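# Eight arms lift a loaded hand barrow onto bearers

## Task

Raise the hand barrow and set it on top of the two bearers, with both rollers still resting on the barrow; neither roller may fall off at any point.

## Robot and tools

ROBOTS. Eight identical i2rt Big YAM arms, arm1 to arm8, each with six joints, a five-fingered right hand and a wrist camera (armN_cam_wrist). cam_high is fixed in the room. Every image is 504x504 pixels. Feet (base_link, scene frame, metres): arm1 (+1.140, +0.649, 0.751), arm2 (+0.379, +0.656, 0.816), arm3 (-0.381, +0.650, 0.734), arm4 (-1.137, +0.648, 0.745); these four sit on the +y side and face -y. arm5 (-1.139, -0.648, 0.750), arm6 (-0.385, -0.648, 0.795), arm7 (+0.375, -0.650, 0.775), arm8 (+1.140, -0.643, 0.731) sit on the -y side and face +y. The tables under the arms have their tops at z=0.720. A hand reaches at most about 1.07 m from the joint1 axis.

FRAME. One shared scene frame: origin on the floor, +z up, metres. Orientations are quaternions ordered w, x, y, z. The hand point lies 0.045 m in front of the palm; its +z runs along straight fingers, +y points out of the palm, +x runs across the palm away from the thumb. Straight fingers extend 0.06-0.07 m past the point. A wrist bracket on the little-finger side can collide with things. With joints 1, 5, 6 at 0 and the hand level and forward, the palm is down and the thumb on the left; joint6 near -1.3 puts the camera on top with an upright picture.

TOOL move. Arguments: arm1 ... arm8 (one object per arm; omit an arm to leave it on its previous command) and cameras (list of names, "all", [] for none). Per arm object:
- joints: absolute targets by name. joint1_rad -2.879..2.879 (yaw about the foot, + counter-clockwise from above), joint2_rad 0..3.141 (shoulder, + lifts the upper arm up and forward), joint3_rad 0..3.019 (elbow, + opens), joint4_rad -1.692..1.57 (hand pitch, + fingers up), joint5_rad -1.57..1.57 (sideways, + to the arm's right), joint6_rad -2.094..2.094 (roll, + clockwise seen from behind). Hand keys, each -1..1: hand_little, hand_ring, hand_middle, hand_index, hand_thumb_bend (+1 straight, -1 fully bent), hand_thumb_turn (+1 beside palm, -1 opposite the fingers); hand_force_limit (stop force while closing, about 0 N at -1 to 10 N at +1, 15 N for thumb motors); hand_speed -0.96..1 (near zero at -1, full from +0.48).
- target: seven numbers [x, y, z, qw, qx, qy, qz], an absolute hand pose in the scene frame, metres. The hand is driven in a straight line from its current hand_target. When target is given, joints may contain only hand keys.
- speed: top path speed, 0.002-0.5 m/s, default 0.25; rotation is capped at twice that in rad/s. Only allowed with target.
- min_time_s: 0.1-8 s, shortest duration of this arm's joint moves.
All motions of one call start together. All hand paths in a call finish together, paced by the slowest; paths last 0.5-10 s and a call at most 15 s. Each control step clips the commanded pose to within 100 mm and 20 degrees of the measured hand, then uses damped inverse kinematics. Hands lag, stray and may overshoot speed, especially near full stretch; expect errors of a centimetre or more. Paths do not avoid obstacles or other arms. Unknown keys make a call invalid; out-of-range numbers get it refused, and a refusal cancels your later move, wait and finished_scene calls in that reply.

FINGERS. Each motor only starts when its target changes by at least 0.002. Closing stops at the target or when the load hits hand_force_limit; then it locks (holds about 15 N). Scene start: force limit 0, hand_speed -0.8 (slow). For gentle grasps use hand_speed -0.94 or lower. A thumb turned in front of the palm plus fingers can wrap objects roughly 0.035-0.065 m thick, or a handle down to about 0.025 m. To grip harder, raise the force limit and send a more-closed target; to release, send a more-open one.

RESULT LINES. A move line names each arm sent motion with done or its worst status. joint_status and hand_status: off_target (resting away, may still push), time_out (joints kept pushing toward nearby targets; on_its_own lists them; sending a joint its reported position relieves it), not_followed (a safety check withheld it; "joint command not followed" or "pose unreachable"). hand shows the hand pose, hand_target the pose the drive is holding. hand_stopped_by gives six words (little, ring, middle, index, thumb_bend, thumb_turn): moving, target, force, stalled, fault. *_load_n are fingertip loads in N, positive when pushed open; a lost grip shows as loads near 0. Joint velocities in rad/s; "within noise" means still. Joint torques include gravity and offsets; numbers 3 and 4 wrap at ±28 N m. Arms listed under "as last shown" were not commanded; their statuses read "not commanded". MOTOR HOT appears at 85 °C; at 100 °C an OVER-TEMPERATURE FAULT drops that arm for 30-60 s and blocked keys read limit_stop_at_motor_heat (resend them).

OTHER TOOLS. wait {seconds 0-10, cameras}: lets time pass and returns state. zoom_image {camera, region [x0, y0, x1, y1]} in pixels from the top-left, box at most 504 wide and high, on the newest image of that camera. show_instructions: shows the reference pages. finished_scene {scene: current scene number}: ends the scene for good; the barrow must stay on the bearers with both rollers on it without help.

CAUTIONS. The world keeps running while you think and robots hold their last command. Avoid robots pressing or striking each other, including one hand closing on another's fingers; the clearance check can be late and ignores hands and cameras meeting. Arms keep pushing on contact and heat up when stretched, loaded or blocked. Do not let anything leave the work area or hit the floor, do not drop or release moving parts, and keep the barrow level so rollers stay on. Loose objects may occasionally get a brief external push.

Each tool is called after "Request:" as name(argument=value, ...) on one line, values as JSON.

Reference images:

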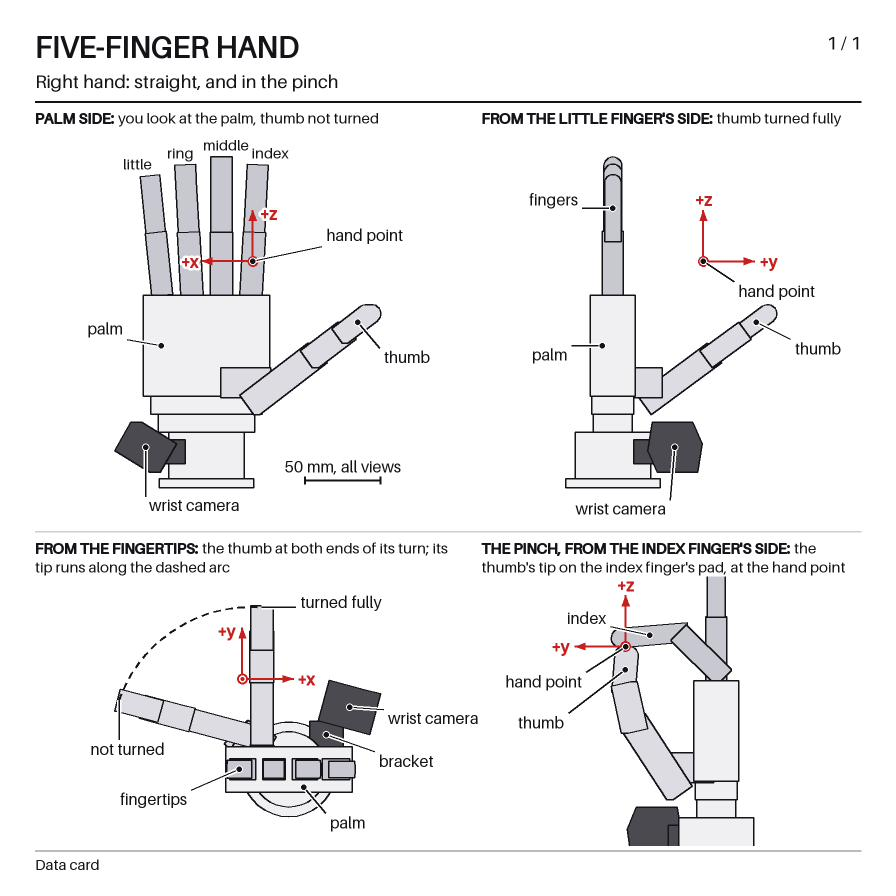

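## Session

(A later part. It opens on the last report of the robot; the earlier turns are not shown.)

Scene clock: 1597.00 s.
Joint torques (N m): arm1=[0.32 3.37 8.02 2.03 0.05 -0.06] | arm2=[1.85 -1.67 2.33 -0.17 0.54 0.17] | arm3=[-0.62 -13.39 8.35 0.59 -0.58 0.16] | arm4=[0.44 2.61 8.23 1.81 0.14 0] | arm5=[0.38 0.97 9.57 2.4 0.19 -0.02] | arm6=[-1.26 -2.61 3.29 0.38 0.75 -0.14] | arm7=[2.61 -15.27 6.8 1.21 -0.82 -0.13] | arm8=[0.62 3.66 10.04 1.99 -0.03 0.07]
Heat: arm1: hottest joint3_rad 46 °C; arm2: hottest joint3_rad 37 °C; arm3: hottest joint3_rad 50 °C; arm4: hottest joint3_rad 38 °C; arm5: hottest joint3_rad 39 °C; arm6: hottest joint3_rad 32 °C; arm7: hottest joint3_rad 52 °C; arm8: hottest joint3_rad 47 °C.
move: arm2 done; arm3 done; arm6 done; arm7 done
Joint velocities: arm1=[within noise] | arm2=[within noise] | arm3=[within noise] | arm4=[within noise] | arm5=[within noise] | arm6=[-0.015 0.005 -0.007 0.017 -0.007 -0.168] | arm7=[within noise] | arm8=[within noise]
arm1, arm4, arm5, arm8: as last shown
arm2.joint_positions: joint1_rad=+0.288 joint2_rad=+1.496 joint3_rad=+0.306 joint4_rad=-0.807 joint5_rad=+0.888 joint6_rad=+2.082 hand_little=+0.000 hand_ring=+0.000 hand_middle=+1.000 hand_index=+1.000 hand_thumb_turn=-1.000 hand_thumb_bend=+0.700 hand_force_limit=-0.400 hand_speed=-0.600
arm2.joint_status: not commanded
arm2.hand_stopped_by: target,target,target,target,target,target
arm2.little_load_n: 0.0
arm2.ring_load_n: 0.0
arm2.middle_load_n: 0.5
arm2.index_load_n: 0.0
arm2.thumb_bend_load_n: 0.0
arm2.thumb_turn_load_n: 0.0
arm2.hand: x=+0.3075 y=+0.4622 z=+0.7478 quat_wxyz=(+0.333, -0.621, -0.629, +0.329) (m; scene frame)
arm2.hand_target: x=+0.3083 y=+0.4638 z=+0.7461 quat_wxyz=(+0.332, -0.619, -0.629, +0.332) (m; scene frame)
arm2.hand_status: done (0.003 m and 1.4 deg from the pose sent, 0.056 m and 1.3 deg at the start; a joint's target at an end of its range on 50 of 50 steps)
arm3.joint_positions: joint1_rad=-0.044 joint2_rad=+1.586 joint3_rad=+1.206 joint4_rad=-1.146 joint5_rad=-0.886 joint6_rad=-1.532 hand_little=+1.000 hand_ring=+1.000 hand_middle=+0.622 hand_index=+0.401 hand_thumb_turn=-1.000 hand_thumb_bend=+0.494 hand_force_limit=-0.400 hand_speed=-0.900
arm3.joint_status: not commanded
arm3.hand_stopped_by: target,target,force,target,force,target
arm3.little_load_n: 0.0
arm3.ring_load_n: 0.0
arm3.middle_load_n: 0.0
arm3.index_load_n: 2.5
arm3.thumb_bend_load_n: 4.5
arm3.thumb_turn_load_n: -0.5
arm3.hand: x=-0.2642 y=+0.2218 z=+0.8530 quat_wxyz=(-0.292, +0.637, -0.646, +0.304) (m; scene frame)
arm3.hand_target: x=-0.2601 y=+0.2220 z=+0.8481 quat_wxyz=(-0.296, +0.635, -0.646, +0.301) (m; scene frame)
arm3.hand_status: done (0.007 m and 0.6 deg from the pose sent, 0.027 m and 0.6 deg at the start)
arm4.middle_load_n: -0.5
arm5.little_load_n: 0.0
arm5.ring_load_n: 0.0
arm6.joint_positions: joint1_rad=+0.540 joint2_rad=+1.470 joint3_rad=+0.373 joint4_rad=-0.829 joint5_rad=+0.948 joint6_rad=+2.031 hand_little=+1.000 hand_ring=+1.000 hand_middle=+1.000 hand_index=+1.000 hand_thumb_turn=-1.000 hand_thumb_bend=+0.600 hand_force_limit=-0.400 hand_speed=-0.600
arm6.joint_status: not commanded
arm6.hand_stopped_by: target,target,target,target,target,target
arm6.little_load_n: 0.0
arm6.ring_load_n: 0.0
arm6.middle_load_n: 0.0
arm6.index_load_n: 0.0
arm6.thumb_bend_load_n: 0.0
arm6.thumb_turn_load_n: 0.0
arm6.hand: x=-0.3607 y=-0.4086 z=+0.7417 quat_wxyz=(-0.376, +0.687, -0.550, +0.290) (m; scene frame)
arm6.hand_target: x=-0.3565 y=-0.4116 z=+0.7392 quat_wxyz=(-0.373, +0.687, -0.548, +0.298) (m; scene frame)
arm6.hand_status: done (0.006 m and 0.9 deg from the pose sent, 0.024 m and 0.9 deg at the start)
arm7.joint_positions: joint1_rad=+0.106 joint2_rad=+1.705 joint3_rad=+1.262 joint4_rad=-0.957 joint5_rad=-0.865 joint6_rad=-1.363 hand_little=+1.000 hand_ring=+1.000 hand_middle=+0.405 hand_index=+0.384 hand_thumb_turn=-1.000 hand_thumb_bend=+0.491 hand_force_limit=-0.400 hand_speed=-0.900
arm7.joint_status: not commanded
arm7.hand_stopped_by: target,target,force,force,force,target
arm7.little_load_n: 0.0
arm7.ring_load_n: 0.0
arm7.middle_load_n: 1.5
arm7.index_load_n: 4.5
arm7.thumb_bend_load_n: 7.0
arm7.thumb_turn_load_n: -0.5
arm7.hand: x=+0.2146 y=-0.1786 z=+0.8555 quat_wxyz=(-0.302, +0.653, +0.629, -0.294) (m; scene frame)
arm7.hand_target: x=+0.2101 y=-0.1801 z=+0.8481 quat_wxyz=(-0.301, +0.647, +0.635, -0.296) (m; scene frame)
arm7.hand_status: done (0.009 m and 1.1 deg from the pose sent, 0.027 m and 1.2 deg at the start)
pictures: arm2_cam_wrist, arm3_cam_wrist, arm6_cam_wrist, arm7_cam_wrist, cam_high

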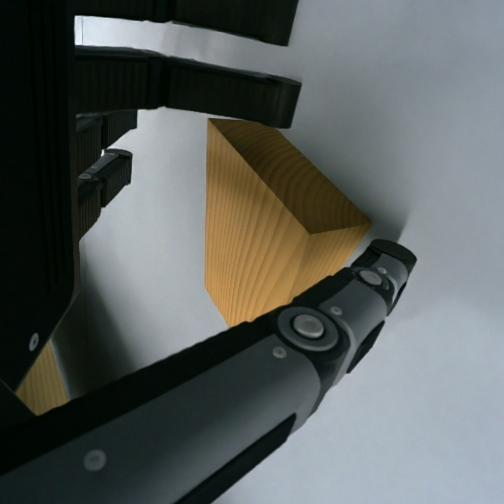

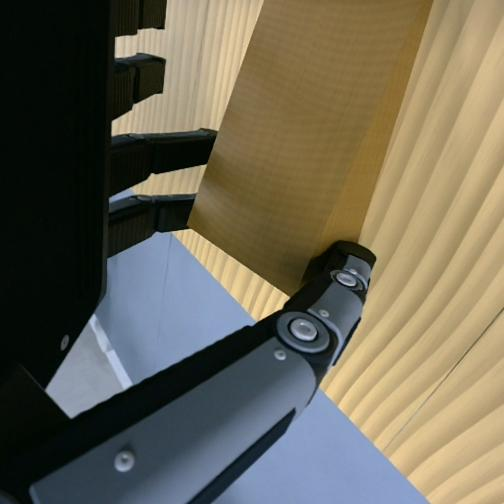

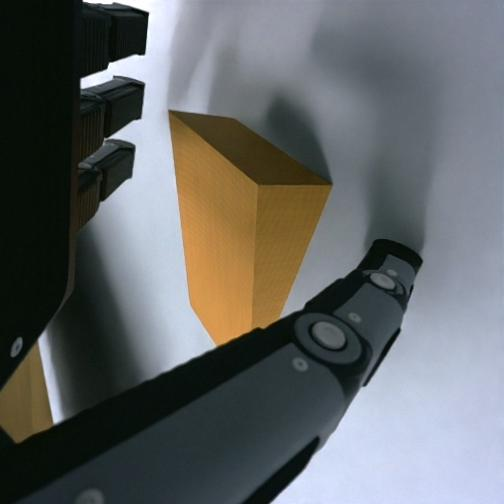

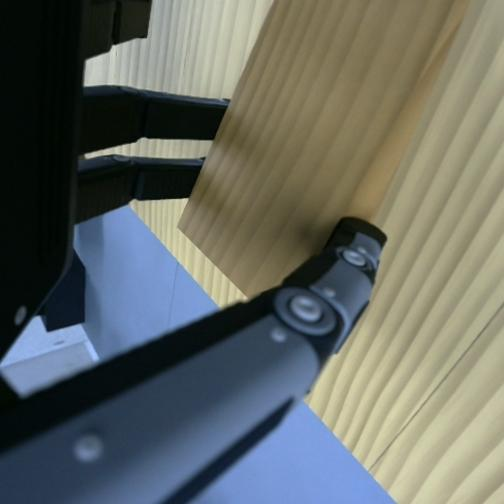

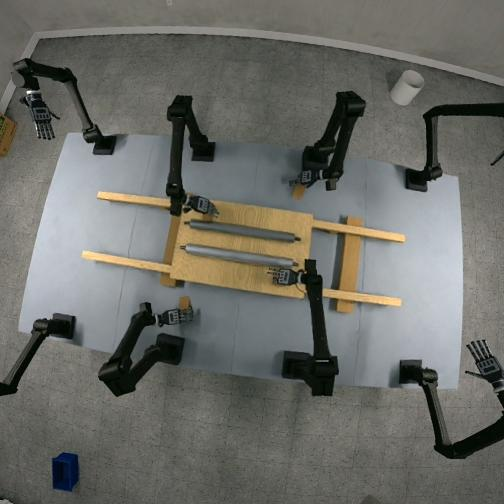

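Request:
move(arm3={"target": [-0.26, 0.223, 0.841, 0.2961, -0.6355, 0.6467, -0.3013], "speed": 0.03}, arm7={"target": [0.21, -0.181, 0.841, 0.3013, -0.6467, -0.6355, 0.2961], "speed": 0.03}, arm6={"joints": {"hand_speed": -0.9, "hand_force_limit": -0.3, "hand_index": 0.35, "hand_middle": 0.35, "hand_thumb_bend": 0.0}}, cameras=["arm2_cam_wrist", "arm3_cam_wrist", "arm6_cam_wrist", "arm7_cam_wrist", "cam_high"])

Request:
zoom_image(camera="cam_high", region=[180, 190, 240, 250])

Request:
zoom_image(camera="cam_high", region=[255, 240, 315, 300])

Scene clock: 1621.37 s.
Joint torques (N m): arm1=[1.08 3.25 8.06 1.83 0.06 0.03] | arm2=[1.79 -1.67 2.37 -0.09 0.54 0.16] | arm3=[-0.44 -12.81 7.61 0.85 -0.48 0.04] | arm4=[0.73 2.67 8.24 1.73 0.13 0.02] | arm5=[0.5 0.97 9.61 2.43 0.2 0] | arm6=[-1.14 -2.61 3.3 0.36 0.51 -0.13] | arm7=[2.73 -14.68 6.26 1.44 -0.55 -0.13] | arm8=[0.56 3.6 10.03 1.96 -0.03 0.07]
Heat: arm1: hottest joint3_rad 46 °C; arm2: hottest joint3_rad 36 °C; arm3: hottest joint3_rad 48 °C; arm4: hottest joint3_rad 38 °C; arm5: hottest joint3_rad 39 °C; arm6: hottest joint3_rad 31 °C; arm7: hottest joint3_rad 49 °C; arm8: hottest joint3_rad 47 °C.
move: arm3 off_target; arm6 off_target; arm7 off_target
Joint velocities: within noise
arm1, arm2, arm4, arm5, arm8: as last shown
arm2.little_load_n: -0.5
arm2.middle_load_n: 0.0
arm2.index_load_n: -0.5
arm3.joint_positions: joint1_rad=-0.044 joint2_rad=+1.586 joint3_rad=+1.202 joint4_rad=-1.134 joint5_rad=-0.889 joint6_rad=-1.521 hand_little=+1.000 hand_ring=+1.000 hand_middle=+0.622 hand_index=+0.401 hand_thumb_turn=-1.000 hand_thumb_bend=+0.494 hand_force_limit=-0.400 hand_speed=-0.900
arm3.joint_status: not commanded
arm3.hand_stopped_by: target,target,force,target,force,target
arm3.little_load_n: 0.0
arm3.ring_load_n: 0.0
arm3.middle_load_n: 0.0
arm3.index_load_n: 3.0
arm3.thumb_bend_load_n: 4.0
arm3.thumb_turn_load_n: 0.0
arm3.hand: x=-0.2634 y=+0.2210 z=+0.8521 quat_wxyz=(-0.292, +0.634, -0.647, +0.307) (m; scene frame)
arm3.hand_target: x=-0.2602 y=+0.2231 z=+0.8413 quat_wxyz=(-0.296, +0.635, -0.646, +0.301) (m; scene frame)
arm3.hand_status: off_target (0.012 m and 0.8 deg from the pose sent, 0.013 m and 0.6 deg at the start)
arm6.joint_positions: joint1_rad=+0.538 joint2_rad=+1.470 joint3_rad=+0.373 joint4_rad=-0.829 joint5_rad=+0.954 joint6_rad=+2.031 hand_little=+1.000 hand_ring=+1.000 hand_middle=+0.527 hand_index=+0.555 hand_thumb_turn=-1.000 hand_thumb_bend=+0.366 hand_force_limit=-0.300 hand_speed=-0.900
arm6.joint_status: hand_middle off_target (ended at +0.527, target +0.350); hand_index off_target (ended at +0.555, target +0.350); hand_thumb_bend off_target (ended at +0.366, target +0.000); the others done
arm6.hand_stopped_by: target,target,force,force,force,target
arm6.little_load_n: 0.0
arm6.ring_load_n: -0.5
arm6.middle_load_n: 4.0
arm6.index_load_n: 2.5
arm6.thumb_bend_load_n: 8.0
arm6.thumb_turn_load_n: 0.5
arm6.hand: x=-0.3597 y=-0.4080 z=+0.7424 quat_wxyz=(-0.378, +0.686, -0.549, +0.291) (m; scene frame)
arm6.hand_target: x=-0.3565 y=-0.4115 z=+0.7392 quat_wxyz=(-0.373, +0.687, -0.548, +0.298) (m; scene frame)
arm6.hand_status: not commanded
arm7.joint_positions: joint1_rad=+0.106 joint2_rad=+1.705 joint3_rad=+1.256 joint4_rad=-0.944 joint5_rad=-0.872 joint6_rad=-1.363 hand_little=+1.000 hand_ring=+1.000 hand_middle=+0.405 hand_index=+0.384 hand_thumb_turn=-1.000 hand_thumb_bend=+0.491 hand_force_limit=-0.400 hand_speed=-0.900
arm7.joint_status: not commanded
arm7.hand_stopped_by: target,target,force,force,force,target
arm7.little_load_n: 0.0
arm7.ring_load_n: 0.0
arm7.middle_load_n: 0.5
arm7.index_load_n: 4.0
arm7.thumb_bend_load_n: 7.0
arm7.thumb_turn_load_n: 0.0
arm7.hand: x=+0.2134 y=-0.1780 z=+0.8543 quat_wxyz=(-0.307, +0.651, +0.629, -0.294) (m; scene frame)
arm7.hand_target: x=+0.2102 y=-0.1813 z=+0.8413 quat_wxyz=(-0.301, +0.647, +0.635, -0.296) (m; scene frame)
arm7.hand_status: off_target (0.014 m and 1.1 deg from the pose sent, 0.015 m and 1.1 deg at the start)
pictures: arm2_cam_wrist, arm3_cam_wrist, arm6_cam_wrist, arm7_cam_wrist, cam_high

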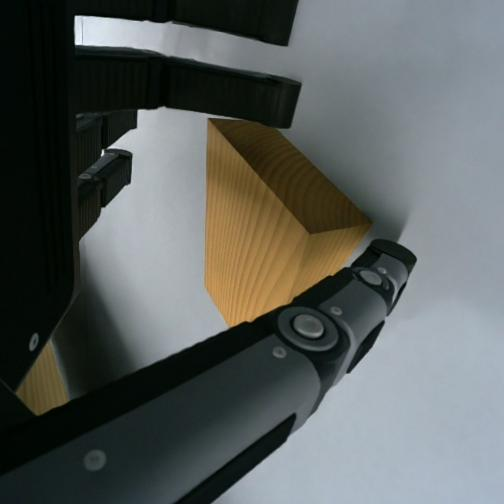

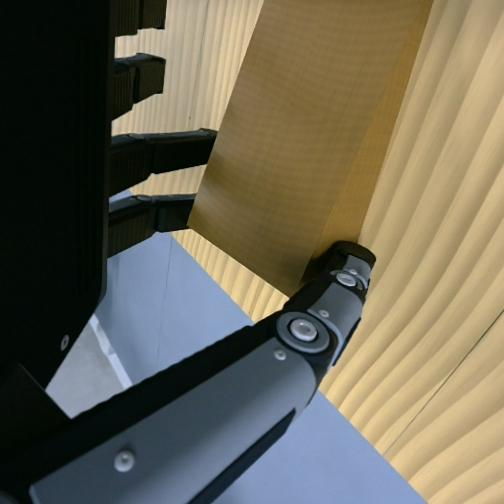

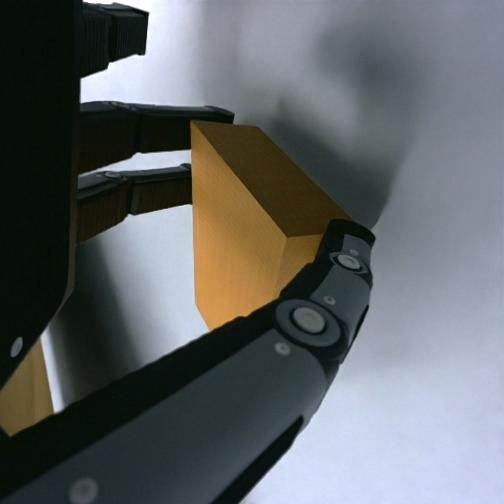

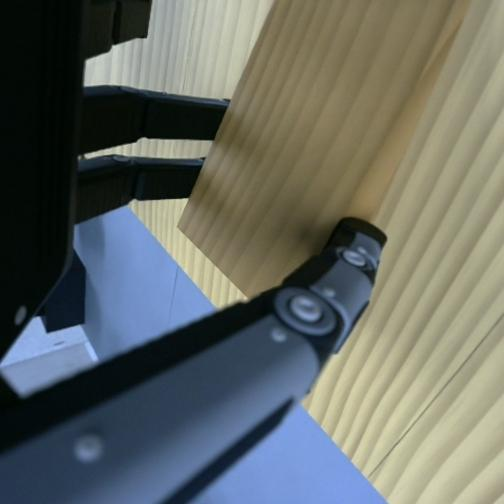

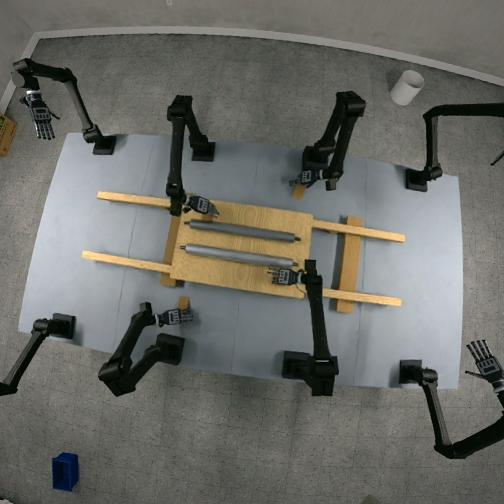

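Scaled by 8.400 from the camera's 504x504 image, which has a finer 720x720 frame.

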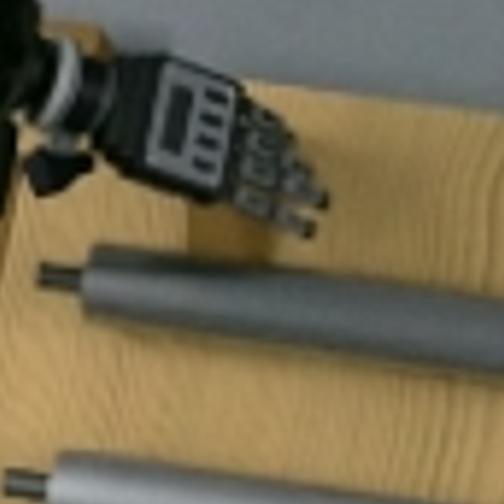

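Scaled by 8.400 from the camera's 504x504 image, which has a finer 720x720 frame.

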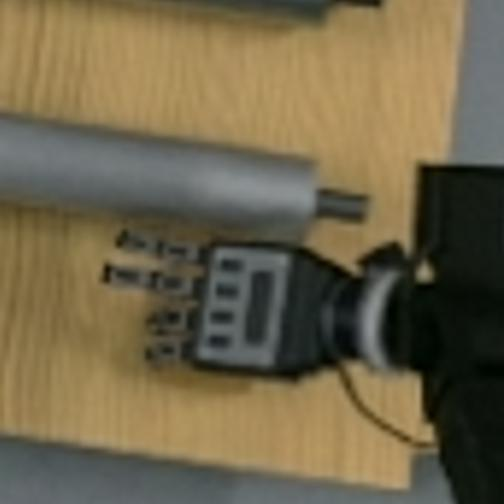

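Request:
move(arm3={"target": [-0.26, 0.211, 0.846, 0.2961, -0.6355, 0.6467, -0.3013], "speed": 0.02}, arm7={"target": [0.21, -0.170, 0.846, 0.3013, -0.6467, -0.6355, 0.2961], "speed": 0.02}, arm2={"target": [0.300, 0.395, 0.746, 0.3374, -0.6214, -0.6214, 0.3374], "speed": 0.03}, cameras=["arm2_cam_wrist", "arm3_cam_wrist", "arm6_cam_wrist", "arm7_cam_wrist", "cam_high"])

Request:
zoom_image(camera="cam_high", region=[170, 180, 330, 300])

Scene clock: 1651.60 s.
Joint torques (N m): arm1=[0.32 3.49 8.08 1.99 0.05 0.01] | arm2=[-0.03 -3.31 4.98 0.08 0.62 -0.11] | arm3=[-0.79 -10.93 11.25 0.14 -0.37 0.03] | arm4=[0.26 2.84 8.13 1.8 0.14 -0.02] | arm5=[0.5 0.97 9.55 2.41 0.2 -0.01] | arm6=[-1.2 -2.61 3.29 0.38 0.51 -0.14] | arm7=[2.49 -13.16 9.57 0.61 -0.54 -0.16] | arm8=[0.62 3.6 10.04 1.98 -0.03 0.07]
Heat: arm1: hottest joint3_rad 46 °C; arm2: hottest joint3_rad 36 °C; arm3: hottest joint3_rad 45 °C; arm4: hottest joint3_rad 38 °C; arm5: hottest joint3_rad 39 °C; arm6: hottest joint3_rad 30 °C; arm7: hottest joint3_rad 46 °C; arm8: hottest joint3_rad 47 °C.
move: arm2 off_target; arm3 off_target; arm7 off_target
Joint velocities: within noise
arm1, arm4, arm5, arm6, arm8: as last shown
arm2.joint_positions: joint1_rad=+0.198 joint2_rad=+1.600 joint3_rad=+0.426 joint4_rad=-0.740 joint5_rad=+0.942 joint6_rad=+1.963 hand_little=+0.000 hand_ring=+0.000 hand_middle=+1.000 hand_index=+1.000 hand_thumb_turn=-1.000 hand_thumb_bend=+0.700 hand_force_limit=-0.400 hand_speed=-0.600
arm2.joint_status: not commanded
arm2.hand_stopped_by: target,target,target,target,target,target
arm2.little_load_n: 0.5
arm2.ring_load_n: 0.0
arm2.middle_load_n: 0.0
arm2.index_load_n: 0.0
arm2.thumb_bend_load_n: 0.0
arm2.thumb_turn_load_n: 0.0
arm2.hand: x=+0.3002 y=+0.4096 z=+0.7450 quat_wxyz=(+0.343, -0.617, -0.625, +0.335) (m; scene frame)
arm2.hand_target: x=+0.3001 y=+0.3954 z=+0.7465 quat_wxyz=(+0.337, -0.621, -0.621, +0.338) (m; scene frame)
arm2.hand_status: off_target (0.015 m and 0.9 deg from the pose sent, 0.068 m and 1.4 deg at the start)
arm3.joint_positions: joint1_rad=-0.044 joint2_rad=+1.588 joint3_rad=+1.202 joint4_rad=-1.134 joint5_rad=-0.892 joint6_rad=-1.520 hand_little=+1.000 hand_ring=+1.000 hand_middle=+0.622 hand_index=+0.401 hand_thumb_turn=-1.000 hand_thumb_bend=+0.494 hand_force_limit=-0.400 hand_speed=-0.900
arm3.joint_status: not commanded
arm3.hand_stopped_by: target,target,force,target,force,target
arm3.little_load_n: 0.0
arm3.ring_load_n: 0.0
arm3.middle_load_n: 0.0
arm3.index_load_n: 3.0
arm3.thumb_bend_load_n: 4.0
arm3.thumb_turn_load_n: 0.0
arm3.hand: x=-0.2630 y=+0.2211 z=+0.8516 quat_wxyz=(-0.294, +0.633, -0.647, +0.307) (m; scene frame)
arm3.hand_target: x=-0.2601 y=+0.2113 z=+0.8459 quat_wxyz=(-0.296, +0.635, -0.647, +0.302) (m; scene frame)
arm3.hand_status: off_target (0.012 m and 0.7 deg from the pose sent, 0.012 m and 0.8 deg at the start)
arm4.middle_load_n: 0.0
arm6.ring_load_n: 0.0
arm6.index_load_n: 2.0
arm6.thumb_bend_load_n: 7.5
arm7.joint_positions: joint1_rad=+0.106 joint2_rad=+1.706 joint3_rad=+1.256 joint4_rad=-0.944 joint5_rad=-0.872 joint6_rad=-1.363 hand_little=+1.000 hand_ring=+1.000 hand_middle=+0.405 hand_index=+0.384 hand_thumb_turn=-1.000 hand_thumb_bend=+0.491 hand_force_limit=-0.400 hand_speed=-0.900
arm7.joint_status: not commanded
arm7.hand_stopped_by: target,target,force,force,force,target
arm7.little_load_n: 0.0
arm7.ring_load_n: 0.0
arm7.middle_load_n: 0.5
arm7.index_load_n: 4.0
arm7.thumb_bend_load_n: 7.0
arm7.thumb_turn_load_n: 0.5
arm7.hand: x=+0.2133 y=-0.1783 z=+0.8541 quat_wxyz=(-0.306, +0.651, +0.629, -0.295) (m; scene frame)
arm7.hand_target: x=+0.2101 y=-0.1703 z=+0.8461 quat_wxyz=(-0.302, +0.647, +0.635, -0.296) (m; scene frame)
arm7.hand_status: off_target (0.012 m and 1.1 deg from the pose sent, 0.012 m and 1.1 deg at the start)
pictures: arm2_cam_wrist, arm3_cam_wrist, arm6_cam_wrist, arm7_cam_wrist, cam_high

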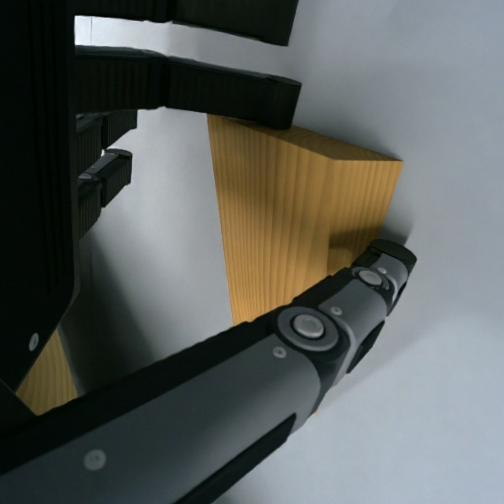

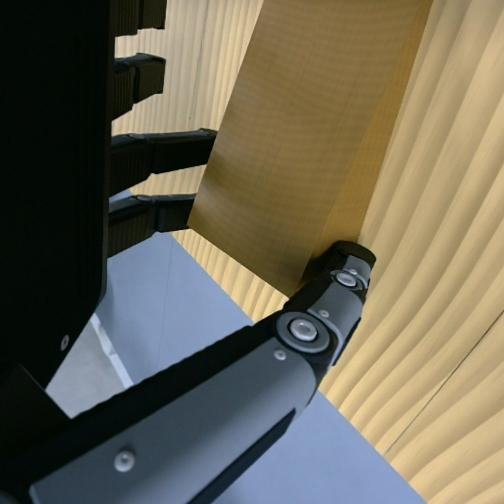

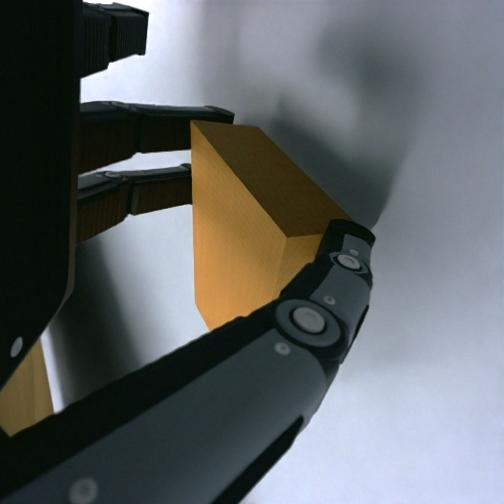

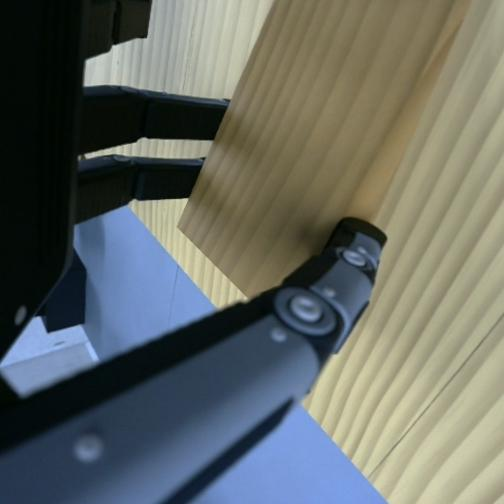

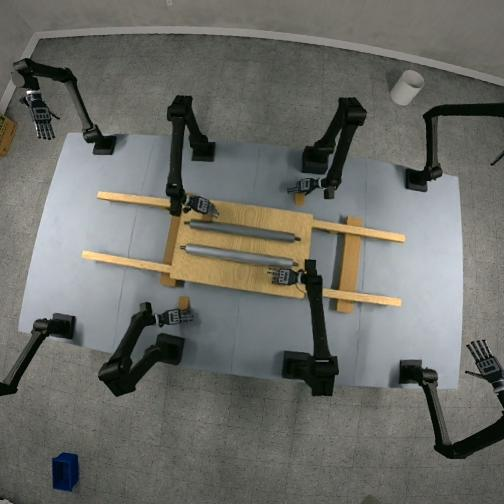

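Scaled by 3.150 from the camera's 504x504 image, which has a finer 720x720 frame.

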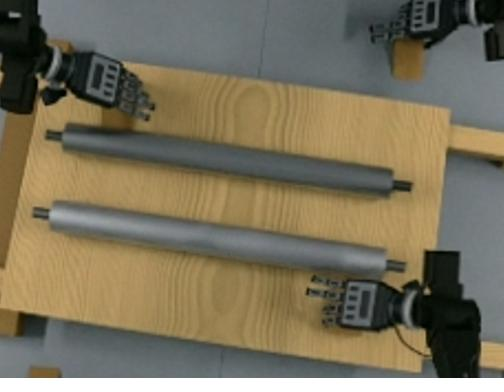

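Request:
move(arm3={"target": [-0.26, 0.198, 0.846, 0.2961, -0.6355, 0.6467, -0.3013], "speed": 0.03}, arm7={"target": [0.21, -0.158, 0.846, 0.3013, -0.6467, -0.6355, 0.2961], "speed": 0.03}, arm2={"target": [0.300, 0.405, 0.737, 0.3374, -0.6214, -0.6214, 0.3374], "speed": 0.03}, arm6={"target": [-0.3565, -0.4, 0.80, 0.3729, -0.6868, 0.5482, -0.2977], "speed": 0.04}, cameras=["arm2_cam_wrist", "arm3_cam_wrist", "arm6_cam_wrist", "arm7_cam_wrist", "cam_high"])

Request:
zoom_image(camera="cam_high", region=[170, 180, 330, 300])

Scene clock: 1683.10 s.
Joint torques (N m): arm1=[0.56 3.02 8.01 2.04 0.02 -0.02] | arm2=[0.5 -3.31 3 0.27 0.52 0.04] | arm3=[-0.91 -10.93 12.34 0.44 -0.21 -0.05] | arm4=[0.73 2.78 8.32 1.7 0.14 -0.02] | arm5=[0.38 0.79 9.57 2.44 0.2 -0.02] | arm6=[-1.14 -3.66 8.57 -0.32 0.76 -0.12] | arm7=[2.26 -12.92 10.54 1.1 -0.26 -0.18] | arm8=[0.56 3.6 10.06 1.99 -0.03 0.07]
Heat: arm1: hottest joint3_rad 46 °C; arm2: hottest joint3_rad 37 °C; arm3: hottest joint3_rad 45 °C; arm4: hottest joint3_rad 38 °C; arm5: hottest joint3_rad 39 °C; arm6: hottest joint3_rad 30 °C; arm7: hottest joint3_rad 46 °C; arm8: hottest joint3_rad 47 °C.
move: arm2 done; arm3 off_target; arm6 off_target; arm7 off_target
Joint velocities: within noise
arm1, arm4, arm5, arm8: as last shown
arm1.thumb_bend_load_n: -0.5
arm2.joint_positions: joint1_rad=+0.198 joint2_rad=+1.624 joint3_rad=+0.426 joint4_rad=-0.703 joint5_rad=+0.942 joint6_rad=+1.962 hand_little=+0.000 hand_ring=+0.000 hand_middle=+1.000 hand_index=+1.000 hand_thumb_turn=-1.000 hand_thumb_bend=+0.700 hand_force_limit=-0.400 hand_speed=-0.600
arm2.joint_status: not commanded
arm2.hand_stopped_by: target,target,target,target,target,target
arm2.little_load_n: 0.0
arm2.ring_load_n: 0.0
arm2.middle_load_n: 0.0
arm2.index_load_n: 0.0
arm2.thumb_bend_load_n: 0.0
arm2.thumb_turn_load_n: -1.0
arm2.hand: x=+0.3008 y=+0.4063 z=+0.7392 quat_wxyz=(+0.338, -0.619, -0.623, +0.338) (m; scene frame)
arm2.hand_target: x=+0.3000 y=+0.4051 z=+0.7370 quat_wxyz=(+0.338, -0.622, -0.621, +0.337) (m; scene frame)
arm2.hand_status: done (0.003 m and 0.3 deg from the pose sent, 0.009 m and 0.9 deg at the start)
arm3.joint_positions: joint1_rad=-0.044 joint2_rad=+1.612 joint3_rad=+1.228 joint4_rad=-1.151 joint5_rad=-0.897 joint6_rad=-1.512 hand_little=+1.000 hand_ring=+1.000 hand_middle=+0.622 hand_index=+0.401 hand_thumb_turn=-1.000 hand_thumb_bend=+0.494 hand_force_limit=-0.400 hand_speed=-0.900
arm3.joint_status: not commanded
arm3.hand_stopped_by: target,target,force,target,force,target
arm3.little_load_n: 0.0
arm3.ring_load_n: 0.0
arm3.middle_load_n: 0.0
arm3.index_load_n: 3.0
arm3.thumb_bend_load_n: 4.5
arm3.thumb_turn_load_n: 0.5
arm3.hand: x=-0.2619 y=+0.2158 z=+0.8515 quat_wxyz=(-0.302, +0.627, -0.651, +0.302) (m; scene frame)
arm3.hand_target: x=-0.2602 y=+0.1988 z=+0.8460 quat_wxyz=(-0.296, +0.635, -0.647, +0.301) (m; scene frame)
arm3.hand_status: off_target (0.019 m and 1.3 deg from the pose sent, 0.024 m and 0.7 deg at the start)
arm6.joint_positions: joint1_rad=+0.514 joint2_rad=+1.275 joint3_rad=+0.404 joint4_rad=-1.072 joint5_rad=+0.957 joint6_rad=+1.989 hand_little=+1.000 hand_ring=+1.000 hand_middle=+0.527 hand_index=+0.555 hand_thumb_turn=-1.000 hand_thumb_bend=+0.366 hand_force_limit=-0.300 hand_speed=-0.900
arm6.joint_status: not commanded
arm6.hand_stopped_by: target,target,force,force,force,target
arm6.little_load_n: 0.5
arm6.ring_load_n: 0.0
arm6.middle_load_n: 4.0
arm6.index_load_n: 2.0
arm6.thumb_bend_load_n: 8.0
arm6.thumb_turn_load_n: 0.0
arm6.hand: x=-0.3507 y=-0.4166 z=+0.7884 quat_wxyz=(-0.366, +0.692, -0.539, +0.311) (m; scene frame)
arm6.hand_target: x=-0.3562 y=-0.4003 z=+0.7999 quat_wxyz=(-0.373, +0.687, -0.548, +0.298) (m; scene frame)
arm6.hand_status: off_target (0.021 m and 2.1 deg from the pose sent, 0.058 m and 0.9 deg at the start)
arm7.joint_positions: joint1_rad=+0.106 joint2_rad=+1.727 joint3_rad=+1.282 joint4_rad=-0.972 joint5_rad=-0.880 joint6_rad=-1.363 hand_little=+1.000 hand_ring=+1.000 hand_middle=+0.405 hand_index=+0.384 hand_thumb_turn=-1.000 hand_thumb_bend=+0.491 hand_force_limit=-0.400 hand_speed=-0.900
arm7.joint_status: not commanded
arm7.hand_stopped_by: target,target,force,force,force,target
arm7.little_load_n: 0.0
arm7.ring_load_n: 0.0
arm7.middle_load_n: 0.5
arm7.index_load_n: 4.0
arm7.thumb_bend_load_n: 7.5
arm7.thumb_turn_load_n: 0.0
arm7.hand: x=+0.2118 y=-0.1754 z=+0.8540 quat_wxyz=(-0.300, +0.653, +0.625, -0.304) (m; scene frame)
arm7.hand_target: x=+0.2102 y=-0.1587 z=+0.8462 quat_wxyz=(-0.302, +0.647, +0.635, -0.296) (m; scene frame)
arm7.hand_status: off_target (0.019 m and 1.7 deg from the pose sent, 0.022 m and 1.0 deg at the start)
pictures: arm2_cam_wrist, arm3_cam_wrist, arm6_cam_wrist, arm7_cam_wrist, cam_high

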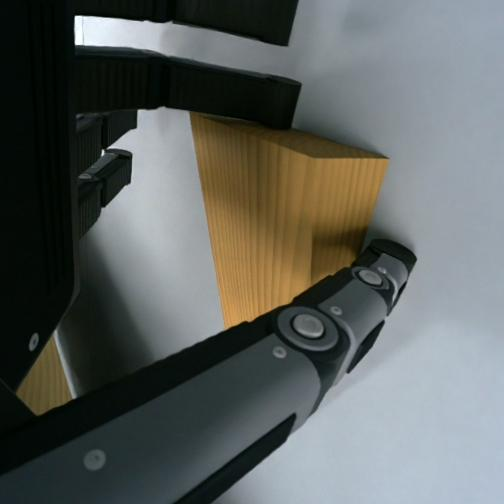

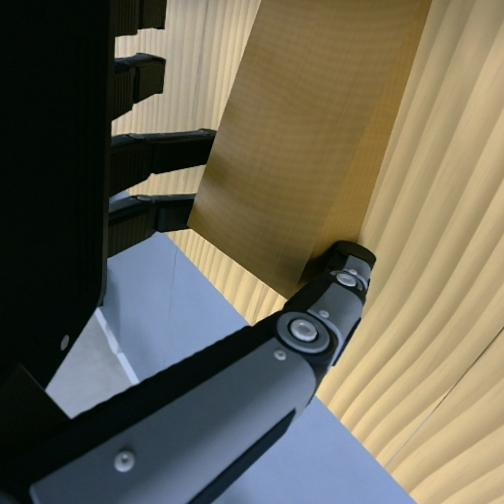

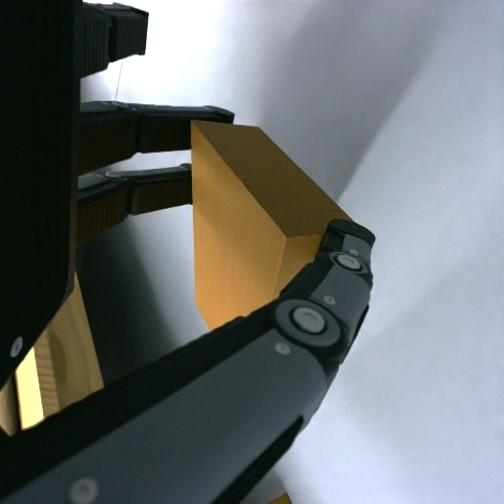

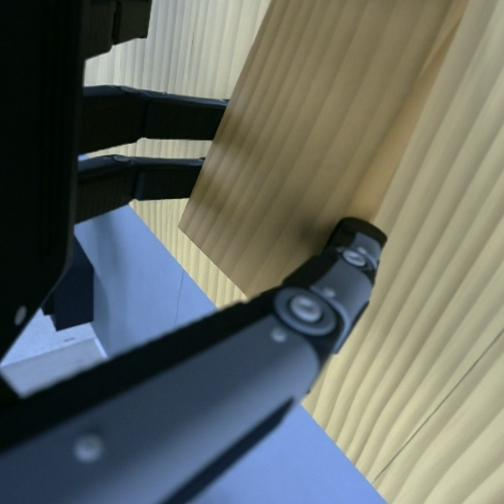

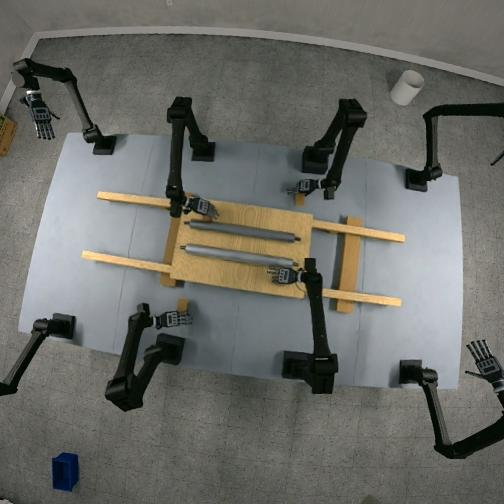

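Scaled by 3.150 from the camera's 504x504 image, which has a finer 720x720 frame.

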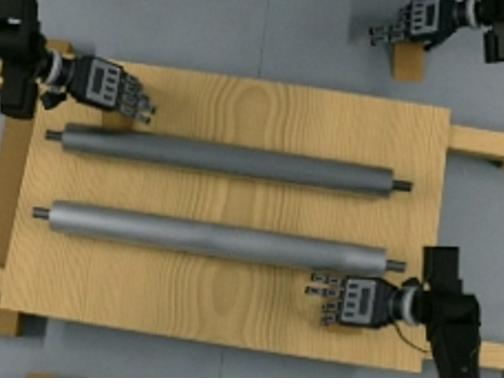

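Request:
move(arm3={"target": [-0.26, 0.189, 0.846, 0.2961, -0.6355, 0.6467, -0.3013], "speed": 0.03}, arm7={"target": [0.21, -0.149, 0.846, 0.3013, -0.6467, -0.6355, 0.2961], "speed": 0.03}, arm2={"joints": {"hand_speed": -0.9, "hand_force_limit": -0.3, "hand_index": 0.35, "hand_middle": 0.35, "hand_thumb_bend": 0.0}}, arm6={"target": [-0.3465, -0.38, 0.92, 0.3729, -0.6868, 0.5482, -0.2977], "speed": 0.06}, cameras=["arm2_cam_wrist", "arm3_cam_wrist", "arm6_cam_wrist", "arm7_cam_wrist", "cam_high"])

Request:
zoom_image(camera="cam_high", region=[170, 180, 330, 300])

Scene clock: 1698.17 s.
Joint torques (N m): arm1=[0.5 2.67 8.1 1.96 0.06 -0.02] | arm2=[0.67 -3.49 2.99 0.13 0.47 0.04] | arm3=[-0.79 -11.63 12.33 0.28 -0.19 -0.05] | arm4=[0.91 2.43 8.1 1.92 0.13 -0.02] | arm5=[0.32 0.91 9.58 2.43 0.21 -0.01] | arm6=[-1.2 -2.67 12.38 -0.14 0.79 -0.13] | arm7=[2.2 -13.27 10.96 1.25 -0.09 -0.21] | arm8=[0.56 3.55 10.04 1.99 -0.03 0.07]
Heat: arm1: hottest joint3_rad 46 °C; arm2: hottest joint3_rad 36 °C; arm3: hottest joint3_rad 47 °C; arm4: hottest joint3_rad 38 °C; arm5: hottest joint3_rad 39 °C; arm6: hottest joint3_rad 32 °C; arm7: hottest joint3_rad 48 °C; arm8: hottest joint3_rad 47 °C.
move: arm2 off_target; arm3 off_target; arm6 off_target; arm7 off_target
Joint velocities: within noise
arm1, arm4, arm5, arm8: as last shown
arm1.thumb_bend_load_n: 0.0
arm2.joint_positions: joint1_rad=+0.198 joint2_rad=+1.625 joint3_rad=+0.426 joint4_rad=-0.701 joint5_rad=+0.944 joint6_rad=+1.962 hand_little=+0.000 hand_ring=+0.000 hand_middle=+0.508 hand_index=+0.425 hand_thumb_turn=-1.000 hand_thumb_bend=+0.451 hand_force_limit=-0.300 hand_speed=-0.900
arm2.joint_status: hand_middle off_target (ended at +0.508, target +0.350); hand_index off_target (ended at +0.425, target +0.350); hand_thumb_bend off_target (ended at +0.451, target +0.000); the others done
arm2.hand_stopped_by: target,target,force,force,force,target
arm2.little_load_n: 0.0
arm2.ring_load_n: 0.0
arm2.middle_load_n: 2.0
arm2.index_load_n: 4.0
arm2.thumb_bend_load_n: 8.0
arm2.thumb_turn_load_n: 1.0
arm2.hand: x=+0.3006 y=+0.4058 z=+0.7391 quat_wxyz=(+0.338, -0.619, -0.623, +0.339) (m; scene frame)
arm2.hand_target: x=+0.3000 y=+0.4050 z=+0.7371 quat_wxyz=(+0.337, -0.622, -0.621, +0.337) (m; scene frame)
arm2.hand_status: not commanded
arm3.joint_positions: joint1_rad=-0.043 joint2_rad=+1.636 joint3_rad=+1.258 joint4_rad=-1.154 joint5_rad=-0.898 joint6_rad=-1.512 hand_little=+1.000 hand_ring=+1.000 hand_middle=+0.622 hand_index=+0.401 hand_thumb_turn=-1.000 hand_thumb_bend=+0.494 hand_force_limit=-0.400 hand_speed=-0.900
arm3.joint_status: not commanded
arm3.hand_stopped_by: target,target,force,target,force,target
arm3.little_load_n: 0.0
arm3.ring_load_n: 0.0
arm3.middle_load_n: 0.0
arm3.index_load_n: 4.0
arm3.thumb_bend_load_n: 4.0
arm3.thumb_turn_load_n: 1.0
arm3.hand: x=-0.2614 y=+0.2057 z=+0.8514 quat_wxyz=(-0.301, +0.628, -0.651, +0.303) (m; scene frame)
arm3.hand_target: x=-0.2601 y=+0.1897 z=+0.8460 quat_wxyz=(-0.296, +0.635, -0.647, +0.302) (m; scene frame)
arm3.hand_status: off_target (0.018 m and 1.2 deg from the pose sent, 0.027 m and 1.2 deg at the start)
arm6.joint_positions: joint1_rad=+0.437 joint2_rad=+1.023 joint3_rad=+0.605 joint4_rad=-1.429 joint5_rad=+0.978 joint6_rad=+1.858 hand_little=+1.000 hand_ring=+1.000 hand_middle=+0.527 hand_index=+0.555 hand_thumb_turn=-1.000 hand_thumb_bend=+0.366 hand_force_limit=-0.300 hand_speed=-0.900
arm6.joint_status: not commanded
arm6.hand_stopped_by: target,target,force,force,force,target
arm6.little_load_n: 0.0
arm6.ring_load_n: 0.0
arm6.middle_load_n: 4.0
arm6.index_load_n: 2.0
arm6.thumb_bend_load_n: 8.0
arm6.thumb_turn_load_n: 0.0
arm6.hand: x=-0.3426 y=-0.3963 z=+0.8991 quat_wxyz=(-0.362, +0.694, -0.536, +0.315) (m; scene frame)
arm6.hand_target: x=-0.3460 y=-0.3807 z=+0.9197 quat_wxyz=(-0.373, +0.687, -0.548, +0.298) (m; scene frame)
arm6.hand_status: off_target (0.027 m and 2.8 deg from the pose sent, 0.137 m and 2.1 deg at the start)
arm7.joint_positions: joint1_rad=+0.106 joint2_rad=+1.747 joint3_rad=+1.308 joint4_rad=-0.987 joint5_rad=-0.885 joint6_rad=-1.363 hand_little=+1.000 hand_ring=+1.000 hand_middle=+0.405 hand_index=+0.384 hand_thumb_turn=-1.000 hand_thumb_bend=+0.491 hand_force_limit=-0.400 hand_speed=-0.900
arm7.joint_status: not commanded
arm7.hand_stopped_by: target,target,force,force,force,target
arm7.little_load_n: 0.0
arm7.ring_load_n: 0.0
arm7.middle_load_n: 1.0
arm7.index_load_n: 4.5
arm7.thumb_bend_load_n: 7.0
arm7.thumb_turn_load_n: -0.5
arm7.hand: x=+0.2104 y=-0.1698 z=+0.8540 quat_wxyz=(-0.298, +0.654, +0.623, -0.309) (m; scene frame)
arm7.hand_target: x=+0.2103 y=-0.1500 z=+0.8463 quat_wxyz=(-0.301, +0.647, +0.635, -0.296) (m; scene frame)
arm7.hand_status: off_target (0.022 m and 2.2 deg from the pose sent, 0.028 m and 1.7 deg at the start)
arm8.middle_load_n: -0.5
pictures: arm2_cam_wrist, arm3_cam_wrist, arm6_cam_wrist, arm7_cam_wrist, cam_high

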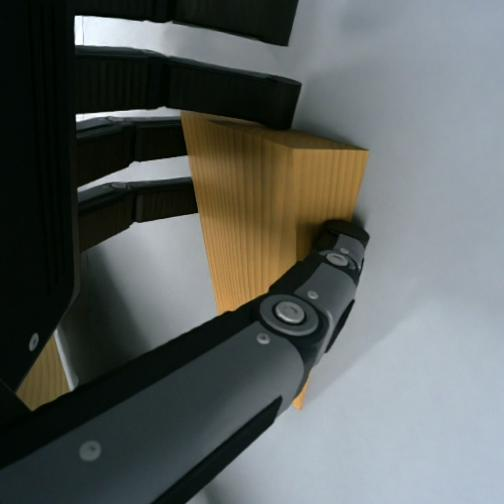

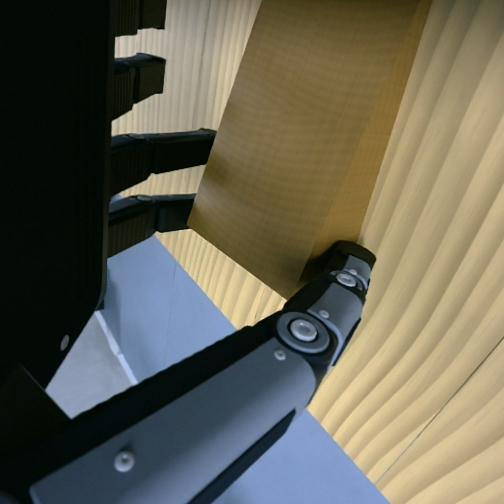

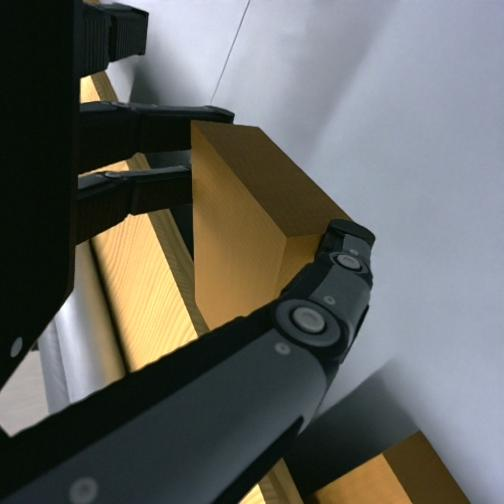

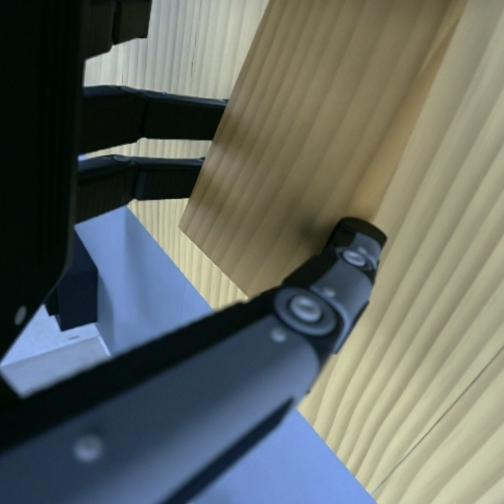

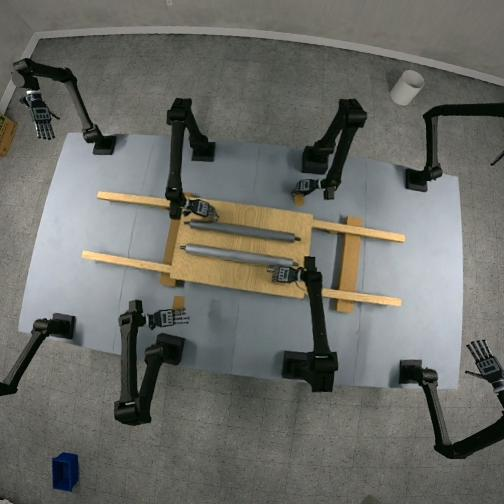

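Scaled by 3.150 from the camera's 504x504 image, which has a finer 720x720 frame.

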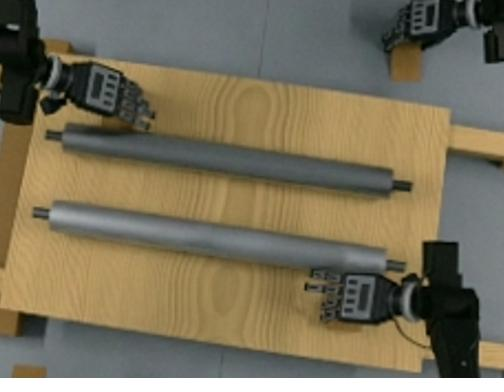

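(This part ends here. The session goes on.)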